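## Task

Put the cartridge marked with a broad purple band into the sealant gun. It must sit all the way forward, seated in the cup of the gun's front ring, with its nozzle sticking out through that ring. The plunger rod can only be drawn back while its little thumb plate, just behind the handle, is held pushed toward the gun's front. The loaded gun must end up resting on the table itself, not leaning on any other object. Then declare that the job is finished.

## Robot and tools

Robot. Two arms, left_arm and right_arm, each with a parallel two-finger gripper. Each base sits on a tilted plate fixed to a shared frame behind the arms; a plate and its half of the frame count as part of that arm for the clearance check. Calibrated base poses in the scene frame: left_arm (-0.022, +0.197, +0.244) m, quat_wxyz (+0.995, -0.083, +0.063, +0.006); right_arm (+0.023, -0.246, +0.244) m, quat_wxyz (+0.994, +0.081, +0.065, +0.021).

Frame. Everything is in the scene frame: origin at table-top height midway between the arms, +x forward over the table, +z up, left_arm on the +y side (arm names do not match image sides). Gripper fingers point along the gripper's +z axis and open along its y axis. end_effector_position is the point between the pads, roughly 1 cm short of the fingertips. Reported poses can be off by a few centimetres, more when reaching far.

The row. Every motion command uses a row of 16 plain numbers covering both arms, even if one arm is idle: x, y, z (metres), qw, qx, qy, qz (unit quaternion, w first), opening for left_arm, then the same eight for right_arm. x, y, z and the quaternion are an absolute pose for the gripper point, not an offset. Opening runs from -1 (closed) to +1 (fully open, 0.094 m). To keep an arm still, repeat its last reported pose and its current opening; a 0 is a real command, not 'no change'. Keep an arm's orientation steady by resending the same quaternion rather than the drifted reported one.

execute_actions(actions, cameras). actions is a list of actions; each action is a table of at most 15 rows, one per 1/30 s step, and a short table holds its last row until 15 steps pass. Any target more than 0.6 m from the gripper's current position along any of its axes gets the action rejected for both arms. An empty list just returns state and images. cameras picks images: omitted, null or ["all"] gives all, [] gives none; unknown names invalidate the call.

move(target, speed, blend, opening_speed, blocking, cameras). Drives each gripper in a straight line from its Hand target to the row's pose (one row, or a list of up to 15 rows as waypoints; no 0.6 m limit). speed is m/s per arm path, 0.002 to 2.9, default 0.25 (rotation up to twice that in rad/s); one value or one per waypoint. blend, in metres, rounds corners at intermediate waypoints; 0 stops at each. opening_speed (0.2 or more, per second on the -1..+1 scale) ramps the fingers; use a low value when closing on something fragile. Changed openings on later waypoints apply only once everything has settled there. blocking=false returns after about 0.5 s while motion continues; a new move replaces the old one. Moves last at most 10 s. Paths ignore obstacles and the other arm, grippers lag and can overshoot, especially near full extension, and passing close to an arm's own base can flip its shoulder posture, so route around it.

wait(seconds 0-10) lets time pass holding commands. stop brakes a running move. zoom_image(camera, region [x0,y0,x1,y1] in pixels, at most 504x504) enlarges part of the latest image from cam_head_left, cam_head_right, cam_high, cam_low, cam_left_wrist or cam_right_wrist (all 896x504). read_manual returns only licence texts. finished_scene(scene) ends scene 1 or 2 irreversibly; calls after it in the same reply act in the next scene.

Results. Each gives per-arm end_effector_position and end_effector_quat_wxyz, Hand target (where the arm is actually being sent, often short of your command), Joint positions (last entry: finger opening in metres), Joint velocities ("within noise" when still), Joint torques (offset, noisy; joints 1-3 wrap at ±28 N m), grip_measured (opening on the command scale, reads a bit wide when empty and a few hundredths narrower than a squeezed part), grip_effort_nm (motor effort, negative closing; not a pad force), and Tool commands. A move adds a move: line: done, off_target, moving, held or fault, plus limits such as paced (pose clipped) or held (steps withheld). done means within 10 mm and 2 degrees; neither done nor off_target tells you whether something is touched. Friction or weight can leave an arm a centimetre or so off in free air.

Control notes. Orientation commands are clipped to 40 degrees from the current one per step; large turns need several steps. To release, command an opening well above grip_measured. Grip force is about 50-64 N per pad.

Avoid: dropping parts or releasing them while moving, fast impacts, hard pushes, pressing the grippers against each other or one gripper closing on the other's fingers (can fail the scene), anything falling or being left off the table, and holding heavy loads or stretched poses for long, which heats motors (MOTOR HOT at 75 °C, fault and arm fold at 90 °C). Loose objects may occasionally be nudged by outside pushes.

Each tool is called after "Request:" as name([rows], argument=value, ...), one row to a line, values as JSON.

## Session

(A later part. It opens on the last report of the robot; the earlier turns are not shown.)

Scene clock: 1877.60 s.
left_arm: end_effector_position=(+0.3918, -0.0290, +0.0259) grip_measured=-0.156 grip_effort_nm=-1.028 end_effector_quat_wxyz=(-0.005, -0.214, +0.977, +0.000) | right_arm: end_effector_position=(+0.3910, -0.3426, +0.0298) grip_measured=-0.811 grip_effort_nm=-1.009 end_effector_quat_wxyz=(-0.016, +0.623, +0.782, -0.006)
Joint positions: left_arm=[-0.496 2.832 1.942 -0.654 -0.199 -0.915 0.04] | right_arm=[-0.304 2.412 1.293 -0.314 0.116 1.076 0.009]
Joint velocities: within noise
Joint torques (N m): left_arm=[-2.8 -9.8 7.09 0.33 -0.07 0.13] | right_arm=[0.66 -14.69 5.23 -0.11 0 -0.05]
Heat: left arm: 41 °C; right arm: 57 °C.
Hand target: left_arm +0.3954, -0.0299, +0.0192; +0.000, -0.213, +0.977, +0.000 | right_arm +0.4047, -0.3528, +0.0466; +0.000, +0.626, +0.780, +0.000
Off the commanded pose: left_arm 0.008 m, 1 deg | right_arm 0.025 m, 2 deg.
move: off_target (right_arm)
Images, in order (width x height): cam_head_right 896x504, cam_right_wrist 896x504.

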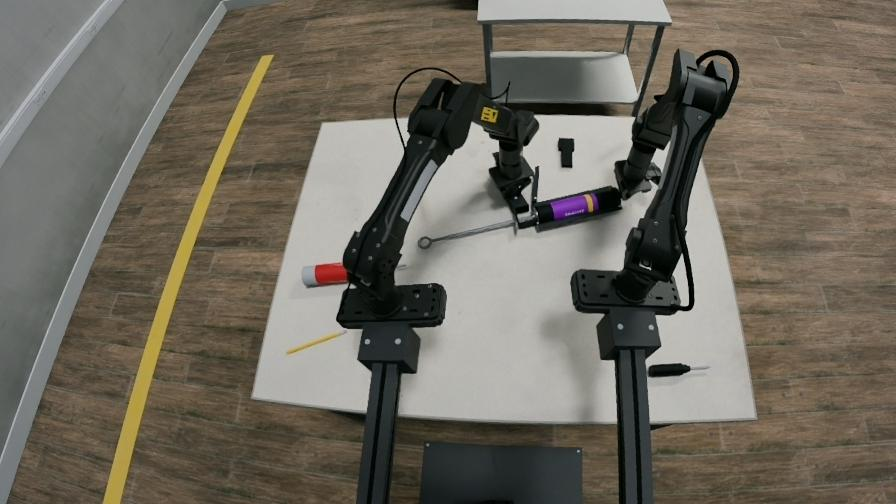

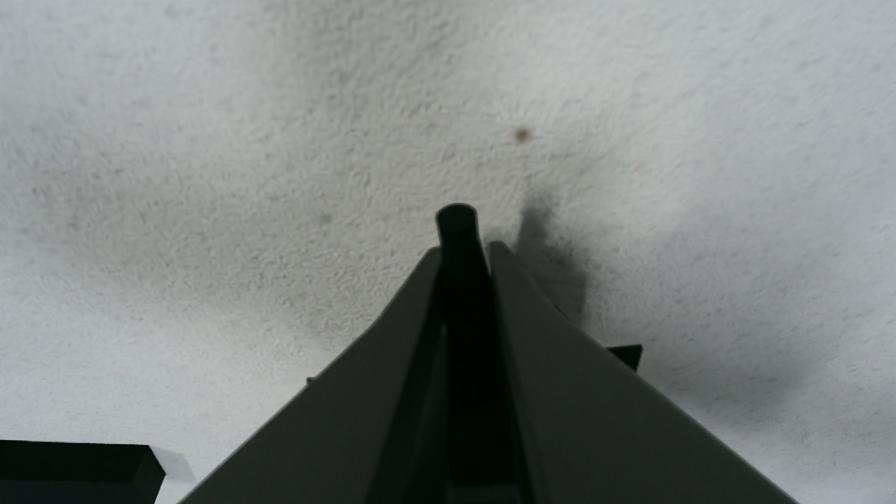

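Request:
move(target=[0.3955,-0.0300,0.0190,0,-0.2130,0.9770,0,-0.22,0.4110,-0.3610,0.0470,0,0.6259,0.7799,0,-0.97], speed=0.03, cameras=["cam_right_wrist","cam_head_right"])

Request:
zoom_image(camera="cam_head_right", region=[500, 170, 640, 250])

Scene clock: 1881.77 s.
left_arm: end_effector_position=(+0.3925, -0.0307, +0.0259) grip_measured=-0.156 grip_effort_nm=-1.023 end_effector_quat_wxyz=(-0.005, -0.214, +0.977, -0.004) | right_arm: end_effector_position=(+0.3971, -0.3506, +0.0340) grip_measured=-0.811 grip_effort_nm=-1.009 end_effector_quat_wxyz=(-0.017, +0.621, +0.783, -0.005)
Joint positions: left_arm=[-0.496 2.832 1.942 -0.649 -0.193 -0.914 0.04] | right_arm=[-0.319 2.412 1.331 -0.352 0.112 1.059 0.009]
Joint velocities: within noise
Joint torques (N m): left_arm=[-2.82 -9.85 6.99 0.29 -0.11 0.08] | right_arm=[0.57 -13.5 5.83 0.04 0.01 -0.04]
Heat: left arm: 41 °C; right arm: 57 °C.
Hand target: left_arm +0.3954, -0.0300, +0.0192; +0.000, -0.213, +0.977, +0.000 | right_arm +0.4106, -0.3610, +0.0470; +0.000, +0.626, +0.780, +0.000
Off the commanded pose: left_arm 0.008 m, 1 deg | right_arm 0.022 m, 2 deg.
move: off_target (right_arm)
Images, in order (width x height): cam_head_right 896x504, cam_right_wrist 896x504.

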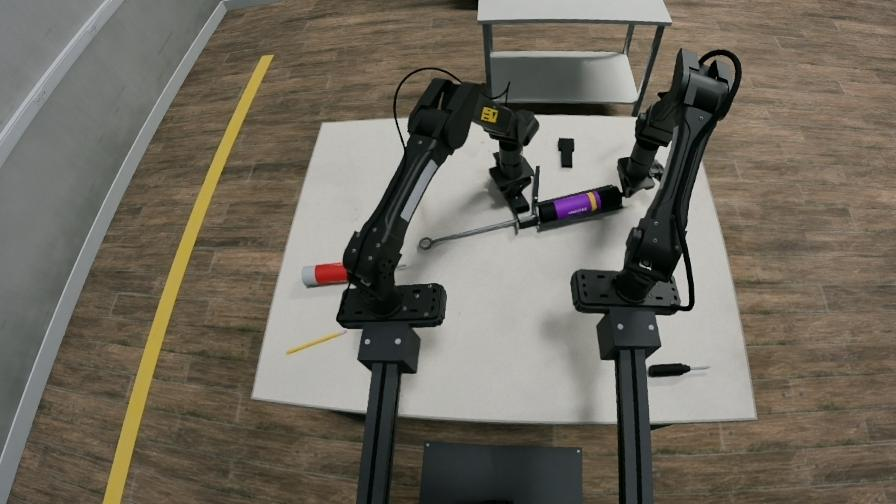

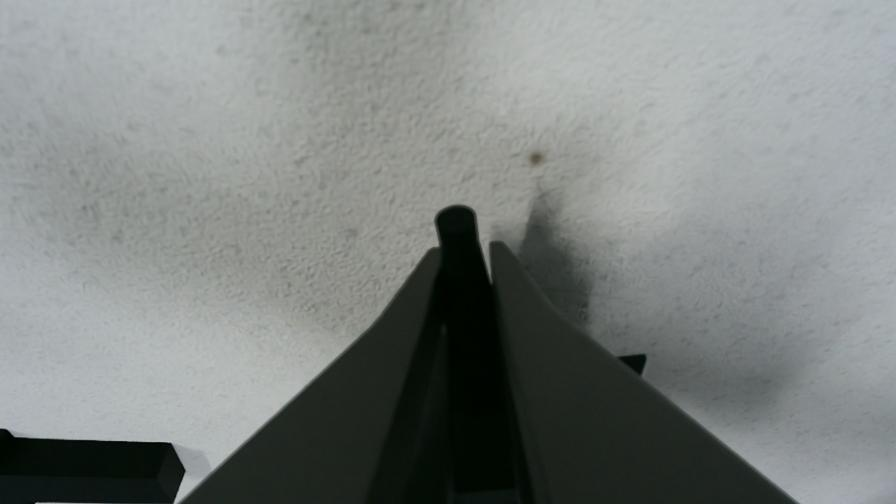

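Scaled by 3.600 from the camera's 896x504 image, which has a finer 1280x720 frame.

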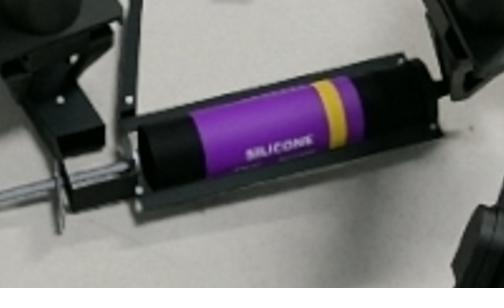

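Request:
move(target=[0.3955,-0.0300,0.0190,0,-0.2130,0.9770,0,-0.22,0.4110,-0.3680,0.0430,0,0.6259,0.7799,0,-0.97], speed=0.03, cameras=["cam_right_wrist","cam_head_right"])

Request:
zoom_image(camera="cam_head_right", region=[500, 170, 640, 250])

Scene clock: 1886.53 s.
left_arm: end_effector_position=(+0.3932, -0.0317, +0.0259) grip_measured=-0.156 grip_effort_nm=-1.033 end_effector_quat_wxyz=(-0.005, -0.215, +0.977, -0.007) | right_arm: end_effector_position=(+0.3983, -0.3521, +0.0350) grip_measured=-0.812 grip_effort_nm=-1.009 end_effector_quat_wxyz=(-0.022, +0.619, +0.785, +0.003)
Joint positions: left_arm=[-0.496 2.832 1.942 -0.644 -0.189 -0.914 0.04] | right_arm=[-0.329 2.412 1.342 -0.364 0.094 1.043 0.009]
Joint velocities: within noise
Joint torques (N m): left_arm=[-2.78 -9.7 7.05 0.2 -0.12 0.1] | right_arm=[-0.01 -12.37 6.12 0.11 0.19 -0.04]
Heat: left arm: 41 °C; right arm: 58 °C.
Hand target: left_arm +0.3954, -0.0300, +0.0192; +0.000, -0.213, +0.977, +0.000 | right_arm +0.4106, -0.3679, +0.0433; +0.000, +0.626, +0.780, +0.000
Off the commanded pose: left_arm 0.007 m, 1 deg | right_arm 0.022 m, 3 deg.
move: off_target (right_arm)
Images, in order (width x height): cam_head_right 896x504, cam_right_wrist 896x504.

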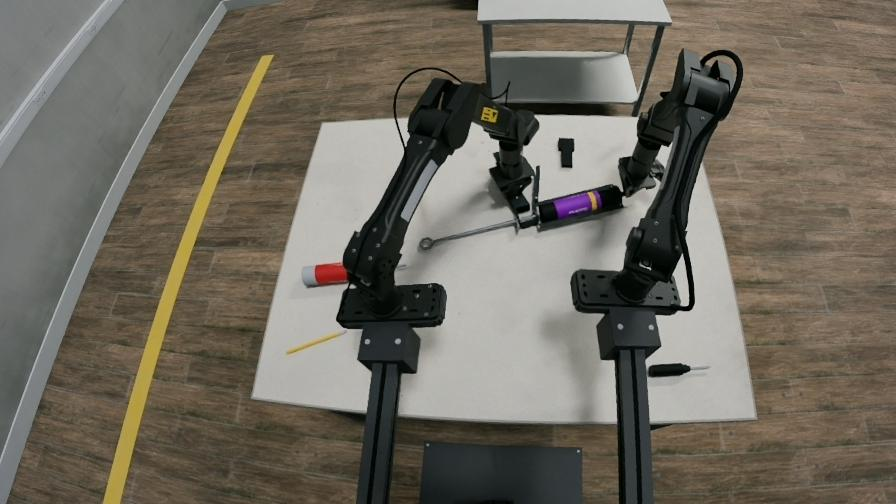

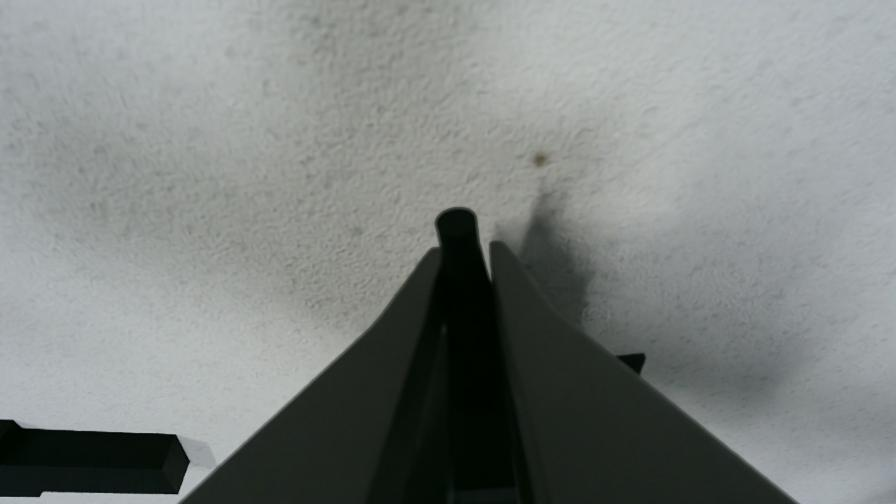

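Scaled by 3.600 from the camera's 896x504 image, which has a finer 1280x720 frame.

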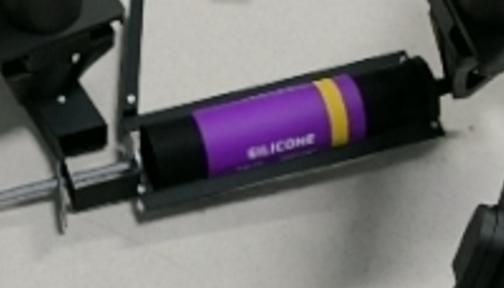

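Request:
move([
  [0.3955,-0.0300,0.0190,0,-0.2130,0.9770,0,-0.22,0.4060,-0.3580,0.0400,0,0.6259,0.7799,0,-0.95],
  [0.3955,-0.0300,0.0190,0,-0.2130,0.9770,0,-0.22,0.4060,-0.3570,0.0400,0,0.6259,0.7799,0,-0.2],
], speed=0.05, opening_speed=0.6, cameras=["cam_right_wrist","cam_head_right"])

Request:
move([
  [0.3955,-0.0300,0.0190,0,-0.2130,0.9770,0,-0.22,0.3900,-0.3300,0.1400,0,0.6259,0.7799,0,-0.2],
], speed=0.12, cameras=["cam_right_wrist","cam_head_right"])

Request:
zoom_image(camera="cam_head_right", region=[500, 170, 640, 250])

Request:
zoom_image(camera="cam_right_wrist", region=[340, 0, 600, 240])

Scene clock: 1895.70 s.
left_arm: end_effector_position=(+0.3938, -0.0311, +0.0259) grip_measured=-0.163 grip_effort_nm=-1.023 end_effector_quat_wxyz=(-0.003, -0.216, +0.976, -0.005) | right_arm: end_effector_position=(+0.3981, -0.3525, +0.0340) grip_measured=-0.203 grip_effort_nm=0.168 end_effector_quat_wxyz=(-0.019, +0.623, +0.782, +0.003)
Joint positions: left_arm=[-0.496 2.832 1.942 -0.643 -0.194 -0.917 0.039] | right_arm=[-0.329 2.412 1.335 -0.351 0.095 1.051 0.037]
Joint velocities: within noise
Joint torques (N m): left_arm=[-2.95 -9.77 7.12 0.23 -0.12 0.11] | right_arm=[1.87 -12.6 3.4 0.34 0.19 0.09]
Heat: left arm: 41 °C; right arm: 57 °C.
Hand target: left_arm +0.3954, -0.0300, +0.0192; +0.000, -0.213, +0.977, +0.000 | right_arm +0.4059, -0.3570, +0.0401; +0.000, +0.626, +0.780, +0.000
Off the commanded pose: left_arm 0.007 m, 1 deg | right_arm 0.011 m, 2 deg.
move: off_target (right_arm); target 2's new opening was sent with right_arm's hand 0.012 m and 2 deg from that target
Images, in order (width x height): cam_head_right 896x504, cam_right_wrist 896x504.

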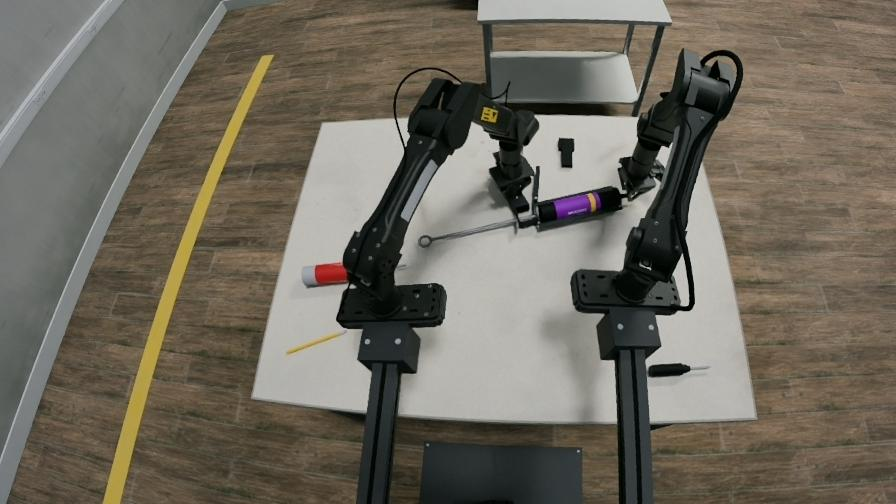

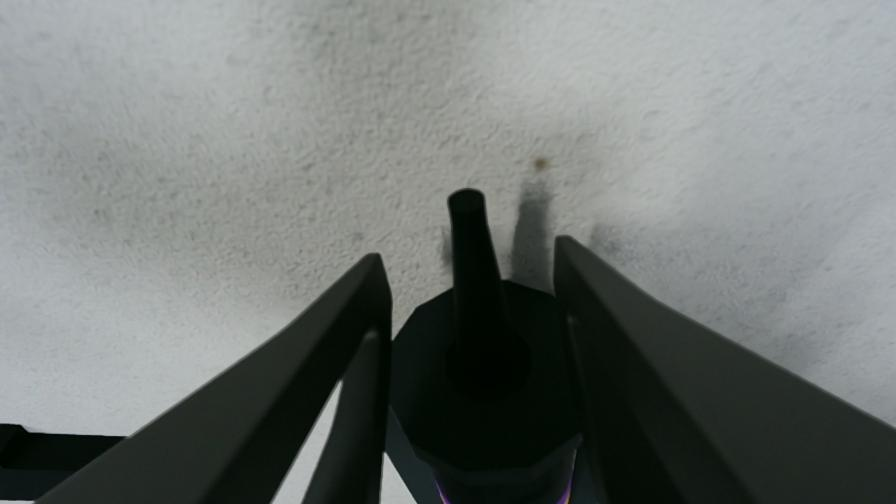

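Scene clock: 1897.27 s.
left_arm: end_effector_position=(+0.3938, -0.0311, +0.0259) grip_measured=-0.163 grip_effort_nm=-1.033 end_effector_quat_wxyz=(-0.003, -0.216, +0.976, -0.005) | right_arm: end_effector_position=(+0.3902, -0.3298, +0.1305) grip_measured=-0.203 grip_effort_nm=0.168 end_effector_quat_wxyz=(-0.007, +0.626, +0.780, +0.006)
Joint positions: left_arm=[-0.496 2.832 1.942 -0.643 -0.194 -0.917 0.039] | right_arm=[-0.245 2.087 1.2 -0.526 0.11 1.14 0.037]
Joint velocities: within noise
Joint torques (N m): left_arm=[-2.82 -9.84 7.06 0.25 -0.1 0.13] | right_arm=[2.36 -12.6 4.04 0.05 0.19 0.08]
Heat: left arm: 41 °C; right arm: 57 °C.
Hand target: left_arm +0.3954, -0.0300, +0.0192; +0.000, -0.213, +0.977, +0.000 | right_arm +0.3901, -0.3300, +0.1398; +0.000, +0.626, +0.780, +0.000
Off the commanded pose: left_arm 0.007 m, 1 deg | right_arm 0.010 m, 1 deg.
move: done
Images, in order (width x height): cam_head_right 896x504, cam_right_wrist 896x504.

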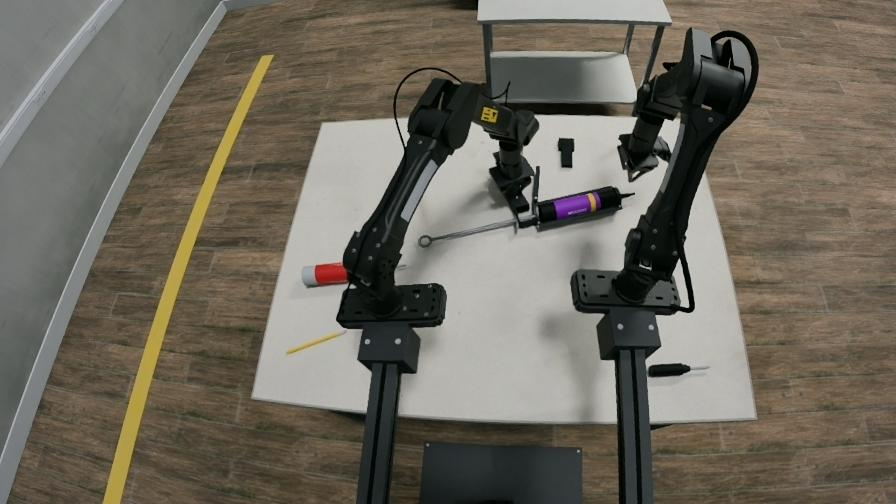

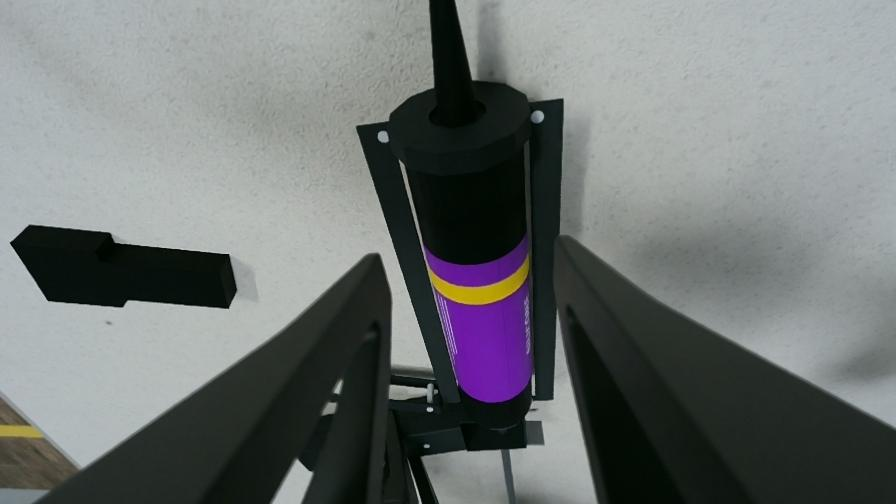

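Scaled by 3.600 from the camera's 896x504 image, which has a finer 1280x720 frame.

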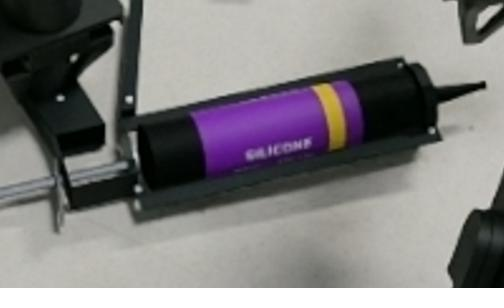

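Scaled by 1.938 from the camera's 896x504 image, which has a finer 1280x720 frame.

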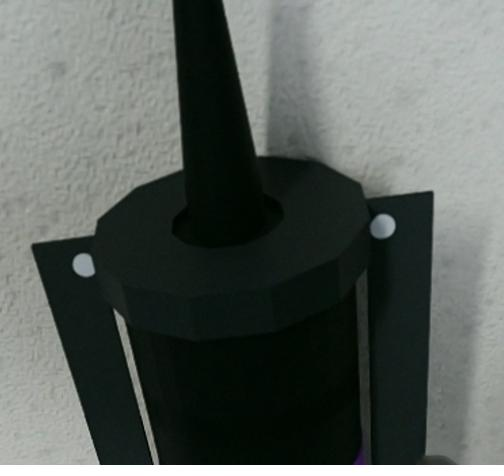

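Request:
move([
  [0.3955,-0.0310,0.0190,0,-0.2130,0.9770,0,0.4,0.3800,-0.2700,0.1500,0,0.6259,0.7799,0,0.9],
  [0.3850,-0.0300,0.1200,0,-0.2130,0.9770,0,0.4,0.3680,-0.2000,0.1200,0,0.6259,0.7799,0,1.0],
  [0.3000,0.1500,0.1500,0,-0.54,0.84,0,0.1,0.3680,-0.2010,0.0550,0,0.6259,0.7799,0,1.0],
], speed=0.15, cameras=["cam_left_wrist","cam_right_wrist"])

Scene clock: 1908.97 s.
left_arm: end_effector_position=(+0.2893, +0.1495, +0.1381) grip_measured=+0.103 grip_effort_nm=-0.134 end_effector_quat_wxyz=(-0.018, -0.530, +0.847, +0.019) | right_arm: end_effector_position=(+0.3606, -0.1966, +0.0583) grip_measured=+0.997 grip_effort_nm=0.173 end_effector_quat_wxyz=(-0.012, +0.623, +0.782, +0.001)
Joint positions: left_arm=[-0.218 2.037 0.994 -0.492 -0.19 -1.327 0.052] | right_arm=[0.096 2.315 1.079 -0.238 0.158 1.476 0.094]
Joint velocities: within noise
Joint torques (N m): left_arm=[-1.65 -10.82 3.47 0.31 0.02 -0.11] | right_arm=[1.35 -8.51 4.59 0.37 0.16 -0.02]
Heat: left arm: 44 °C; right arm: 56 °C.
Hand target: left_arm +0.2999, +0.1501, +0.1498; +0.000, -0.541, +0.841, +0.000 | right_arm +0.3678, -0.2010, +0.0552; +0.000, +0.626, +0.780, +0.000
Off the commanded pose: left_arm 0.016 m, 3 deg | right_arm 0.009 m, 1 deg.
move: off_target (left_arm); target 3's new opening was sent with left_arm's hand 0.016 m and 3 deg from that target
Images, in order (width x height): cam_left_wrist 896x504, cam_right_wrist 896x504.

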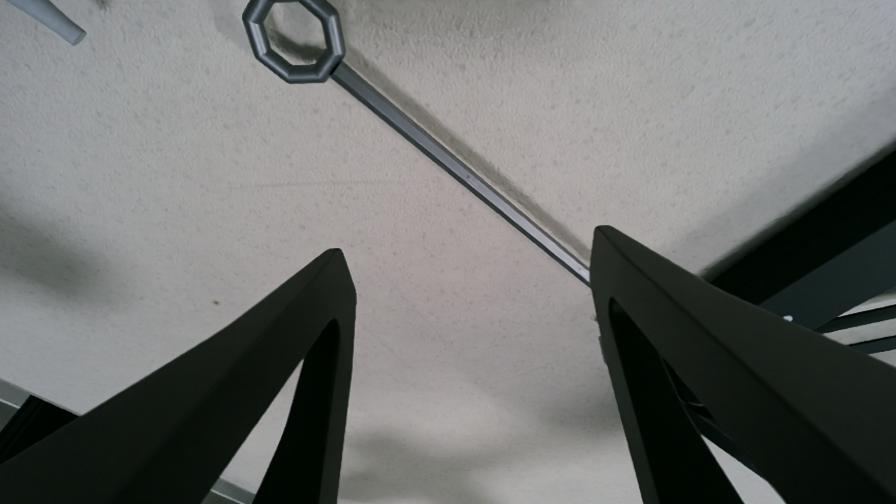

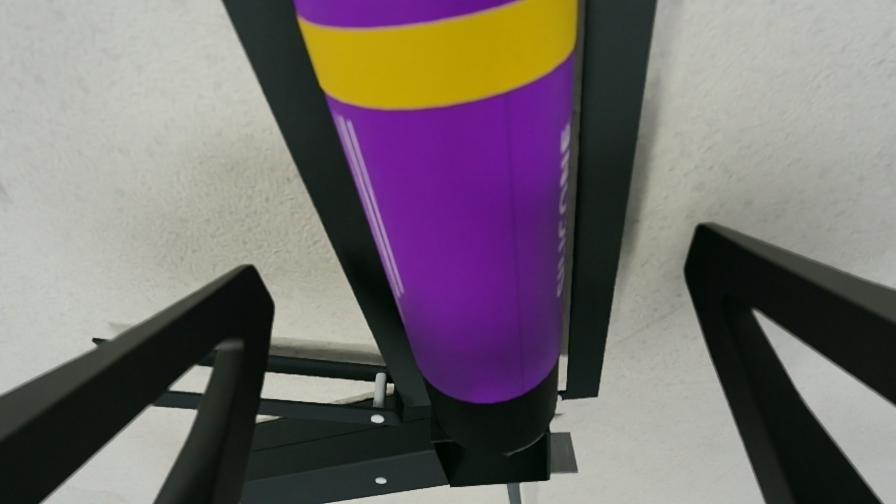

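Request:
move([
  [0.2380,0.2000,0.0800,0.0547,0.7741,-0.6269,0.0679,0.1,0.3670,-0.2020,0.0250,0,0.6259,0.7799,0,1.0],
], speed=0.12, cameras=["cam_left_wrist","cam_right_wrist"])

Scene clock: 1914.47 s.
left_arm: end_effector_position=(+0.2436, +0.2008, +0.0858) grip_measured=+0.103 grip_effort_nm=-0.134 end_effector_quat_wxyz=(+0.048, +0.769, -0.633, +0.072) | right_arm: end_effector_position=(+0.3615, -0.1977, +0.0293) grip_measured=+0.997 grip_effort_nm=0.168 end_effector_quat_wxyz=(-0.010, +0.623, +0.782, +0.002)
Joint positions: left_arm=[0.092 2.037 0.647 -0.007 0.018 -1.647 0.052] | right_arm=[0.079 2.416 1.107 -0.159 0.158 1.459 0.094]
Joint velocities: within noise
Joint torques (N m): left_arm=[-0.68 -4.56 1.54 0.45 0.13 -0.12] | right_arm=[1.28 -8.62 4.01 0.36 0.14 -0.01]
Heat: left arm: 44 °C; right arm: 55 °C.
Hand target: left_arm +0.2379, +0.2000, +0.0803; +0.055, +0.774, -0.627, +0.068 | right_arm +0.3669, -0.2020, +0.0253; +0.000, +0.626, +0.780, +0.000
Off the commanded pose: left_arm 0.008 m, 1 deg | right_arm 0.008 m, 1 deg.
move: done
Images, in order (width x height): cam_left_wrist 896x504, cam_right_wrist 896x504.

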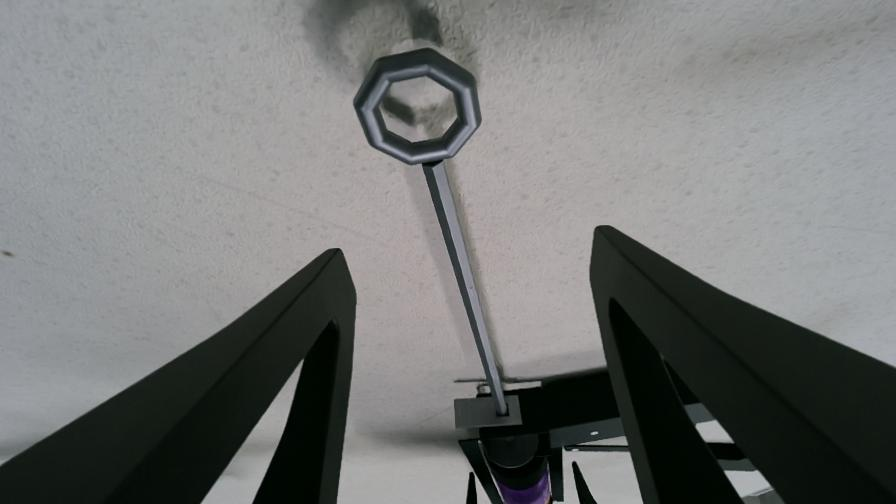

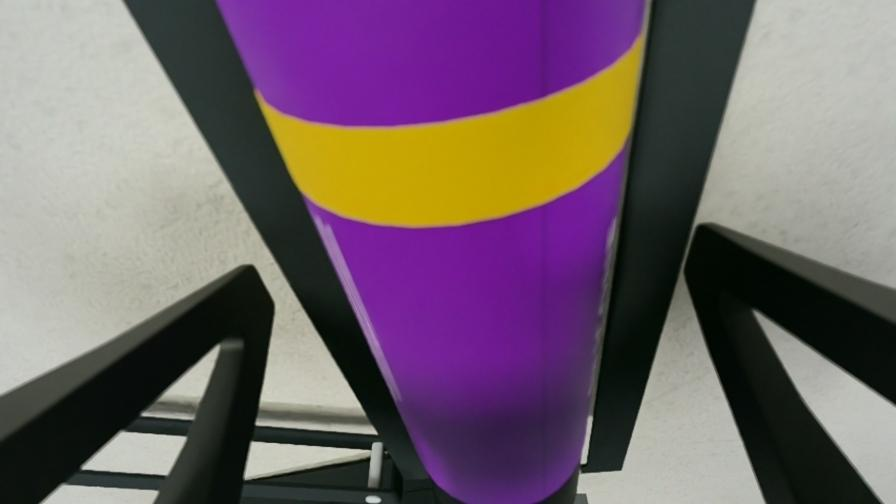

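Request:
move([
  [0.2300,0.1985,0.0300,0.0547,0.7741,-0.6269,0.0679,0.1,0.3650,-0.2020,0.0250,0,0.6259,0.7799,0,0.5],
  [0.2305,0.1985,0.0165,0.0547,0.7741,-0.6269,0.0679,-0.45,0.3650,-0.2020,0.0250,0,0.6259,0.7799,0,0.42],
], speed=0.08, cameras=["cam_left_wrist","cam_right_wrist"])

Scene clock: 1919.67 s.
left_arm: end_effector_position=(+0.2319, +0.1982, +0.0216) grip_measured=-0.257 grip_effort_nm=-1.023 end_effector_quat_wxyz=(+0.053, +0.776, -0.625, +0.067) | right_arm: end_effector_position=(+0.3608, -0.1981, +0.0293) grip_measured=+0.648 grip_effort_nm=-1.009 end_effector_quat_wxyz=(-0.010, +0.622, +0.783, +0.000)
Joint positions: left_arm=[0.126 2.336 0.681 0.246 0.024 -1.635 0.035] | right_arm=[0.079 2.416 1.107 -0.162 0.16 1.455 0.077]
Joint velocities: within noise
Joint torques (N m): left_arm=[-0.79 -4.89 0.85 0.41 0.11 0.15] | right_arm=[1.29 -8.91 3.18 0.47 0.14 0.02]
Heat: left arm: 42 °C; right arm: 55 °C.
Hand target: left_arm +0.2303, +0.1984, +0.0167; +0.055, +0.774, -0.627, +0.068 | right_arm +0.3650, -0.2020, +0.0252; +0.000, +0.626, +0.780, +0.000
Off the commanded pose: left_arm 0.005 m, 0 deg | right_arm 0.007 m, 1 deg.
move: done
Images, in order (width x height): cam_left_wrist 896x504, cam_right_wrist 896x504.

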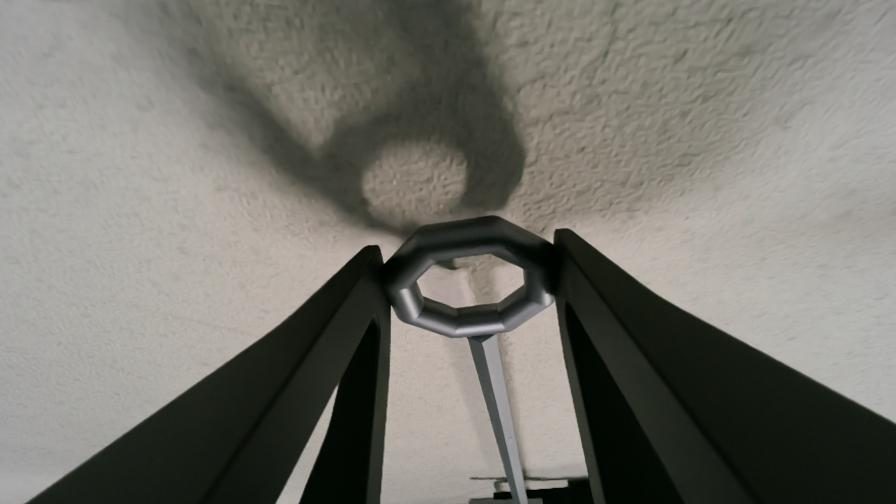

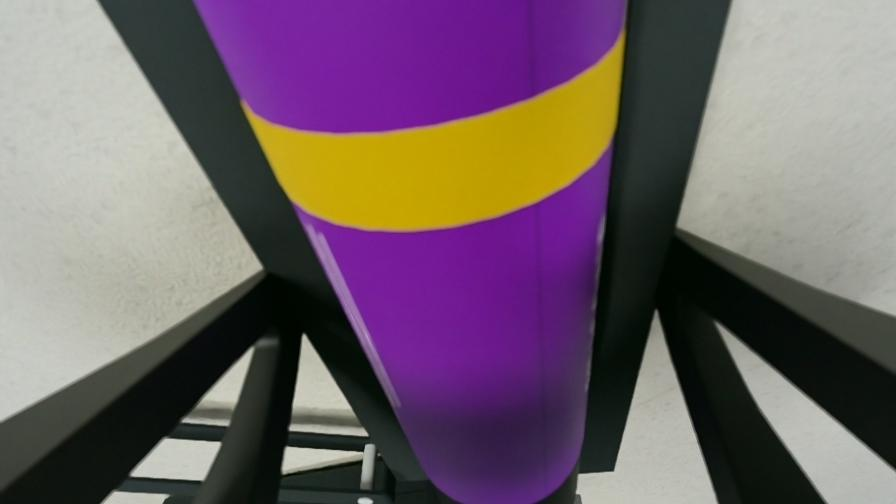

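Push the rod in steps.

Request:
move([
  [0.2340,0.1770,0.0165,0.0547,0.7741,-0.6269,0.0679,-0.5,0.3630,-0.1950,0.0250,0,0.6259,0.7799,0,0.42],
  [0.2355,0.1690,0.0165,0.0547,0.7741,-0.6269,0.0679,-0.5,0.3610,-0.1880,0.0250,0,0.6259,0.7799,0,0.42],
], speed=0.06, cameras=["cam_left_wrist","cam_right_wrist","cam_head_right"])

Request:
zoom_image(camera="cam_head_right", region=[500, 170, 640, 250])

Scene clock: 1923.93 s.
left_arm: end_effector_position=(+0.2327, +0.1928, +0.0204) grip_measured=-0.257 grip_effort_nm=-1.023 end_effector_quat_wxyz=(+0.028, +0.780, -0.623, +0.041) | right_arm: end_effector_position=(+0.3619, -0.2005, +0.0298) grip_measured=+0.648 grip_effort_nm=-1.004 end_effector_quat_wxyz=(+0.002, +0.623, +0.782, -0.009)
Joint positions: left_arm=[0.055 2.346 0.687 0.247 -0.06 -1.715 0.035] | right_arm=[0.087 2.416 1.107 -0.16 0.191 1.466 0.077]
Joint velocities: within noise
Joint torques (N m): left_arm=[-4.63 -4.66 1.63 0.43 0.69 -0.25] | right_arm=[4.23 -8.39 2.67 0.48 -0.11 0.34]
Heat: left arm: 42 °C; right arm: 55 °C.
Hand target: left_arm +0.2346, +0.1701, +0.0178; +0.055, +0.774, -0.627, +0.067 | right_arm +0.3608, -0.1882, +0.0254; +0.000, +0.626, +0.780, +0.000
Off the commanded pose: left_arm 0.024 m, 4 deg | right_arm 0.013 m, 1 deg.
move: off_target (left_arm, right_arm)
Images, in order (width x height): cam_head_right 896x504, cam_left_wrist 896x504, cam_right_wrist 896x504.

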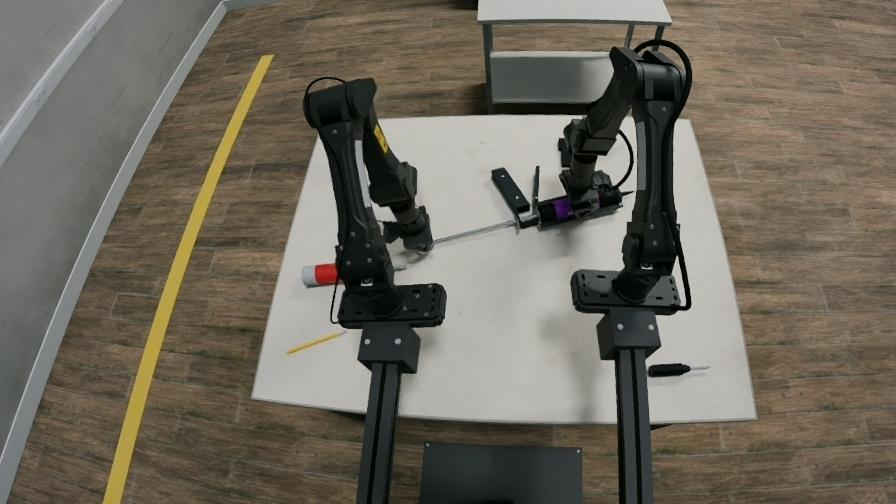

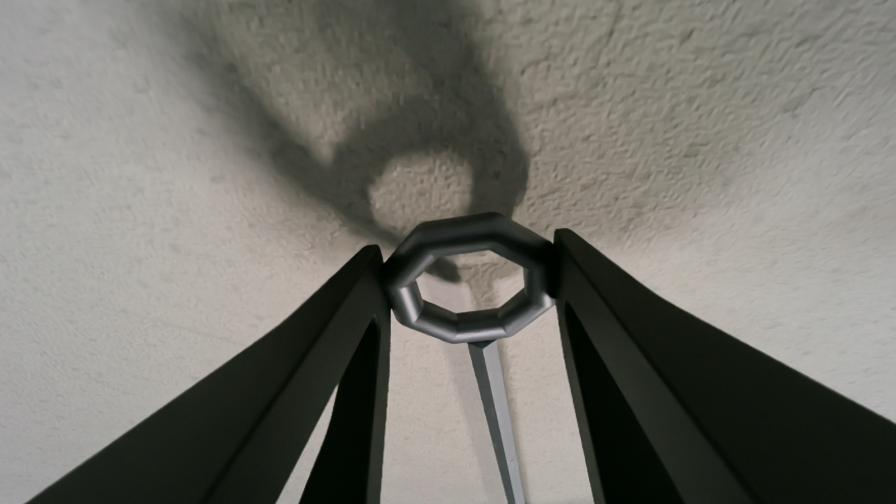

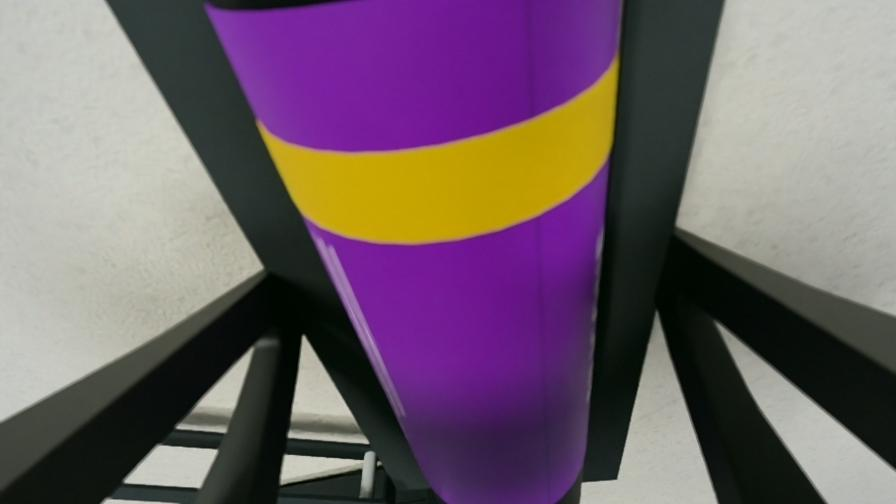

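Scaled by 3.600 from the camera's 896x504 image, which has a finer 1280x720 frame.

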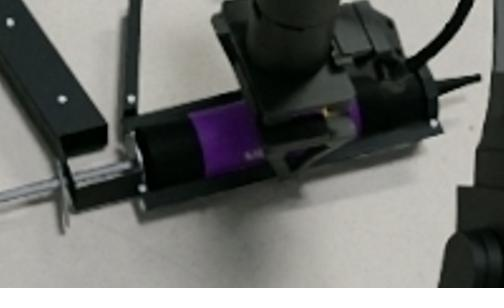

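Request:
move([
  [0.2370,0.1600,0.0165,0.0547,0.7741,-0.6269,0.0679,-0.5,0.3590,-0.1800,0.0250,0,0.6259,0.7799,0,0.42],
  [0.2390,0.1510,0.0165,0.0547,0.7741,-0.6269,0.0679,-0.5,0.3570,-0.1740,0.0250,0,0.6259,0.7799,0,0.42],
], speed=0.06, cameras=["cam_left_wrist","cam_right_wrist","cam_head_right"])

Request:
zoom_image(camera="cam_head_right", region=[500, 170, 640, 250])

Scene clock: 1927.70 s.
left_arm: end_effector_position=(+0.2333, +0.1880, +0.0195) grip_measured=-0.257 grip_effort_nm=-1.028 end_effector_quat_wxyz=(+0.009, +0.784, -0.621, +0.022) | right_arm: end_effector_position=(+0.3633, -0.2022, +0.0304) grip_measured=+0.648 grip_effort_nm=-1.009 end_effector_quat_wxyz=(+0.023, +0.622, +0.782, -0.025)
Joint positions: left_arm=[0 2.358 0.697 0.241 -0.121 -1.777 0.035] | right_arm=[0.109 2.419 1.107 -0.154 0.246 1.486 0.077]
Joint velocities: within noise
Joint torques (N m): left_arm=[-5.72 -5.03 1.98 0.46 1.06 -0.26] | right_arm=[5.87 -8.17 2.44 0.4 -0.56 0.53]
Heat: left arm: 41 °C; right arm: 54 °C.
Hand target: left_arm +0.2373, +0.1533, +0.0191; +0.055, +0.774, -0.628, +0.065 | right_arm +0.3561, -0.1753, +0.0260; -0.001, +0.625, +0.780, -0.002
Off the commanded pose: left_arm 0.038 m, 7 deg | right_arm 0.029 m, 4 deg.
move: off_target (left_arm, right_arm)
Images, in order (width x height): cam_head_right 896x504, cam_left_wrist 896x504, cam_right_wrist 896x504.

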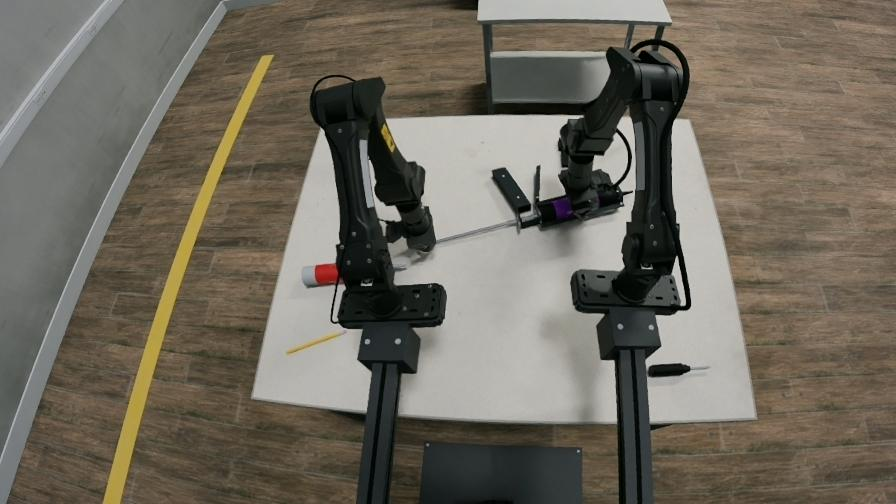

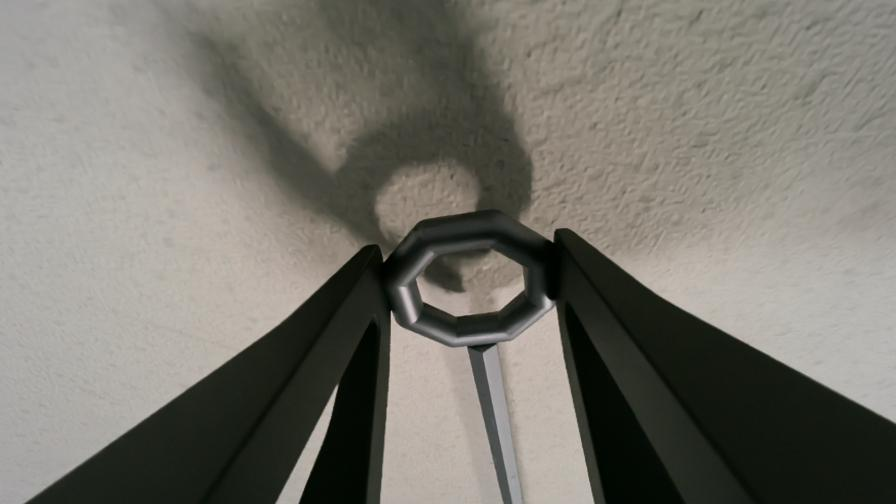

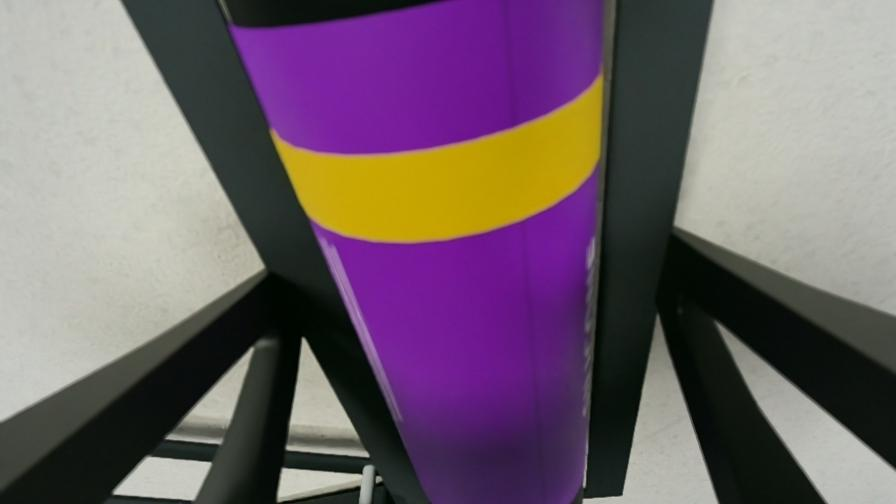

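Scaled by 3.600 from the camera's 896x504 image, which has a finer 1280x720 frame.

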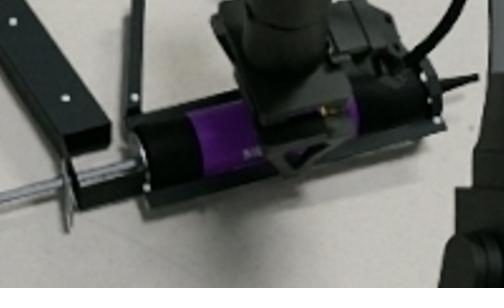

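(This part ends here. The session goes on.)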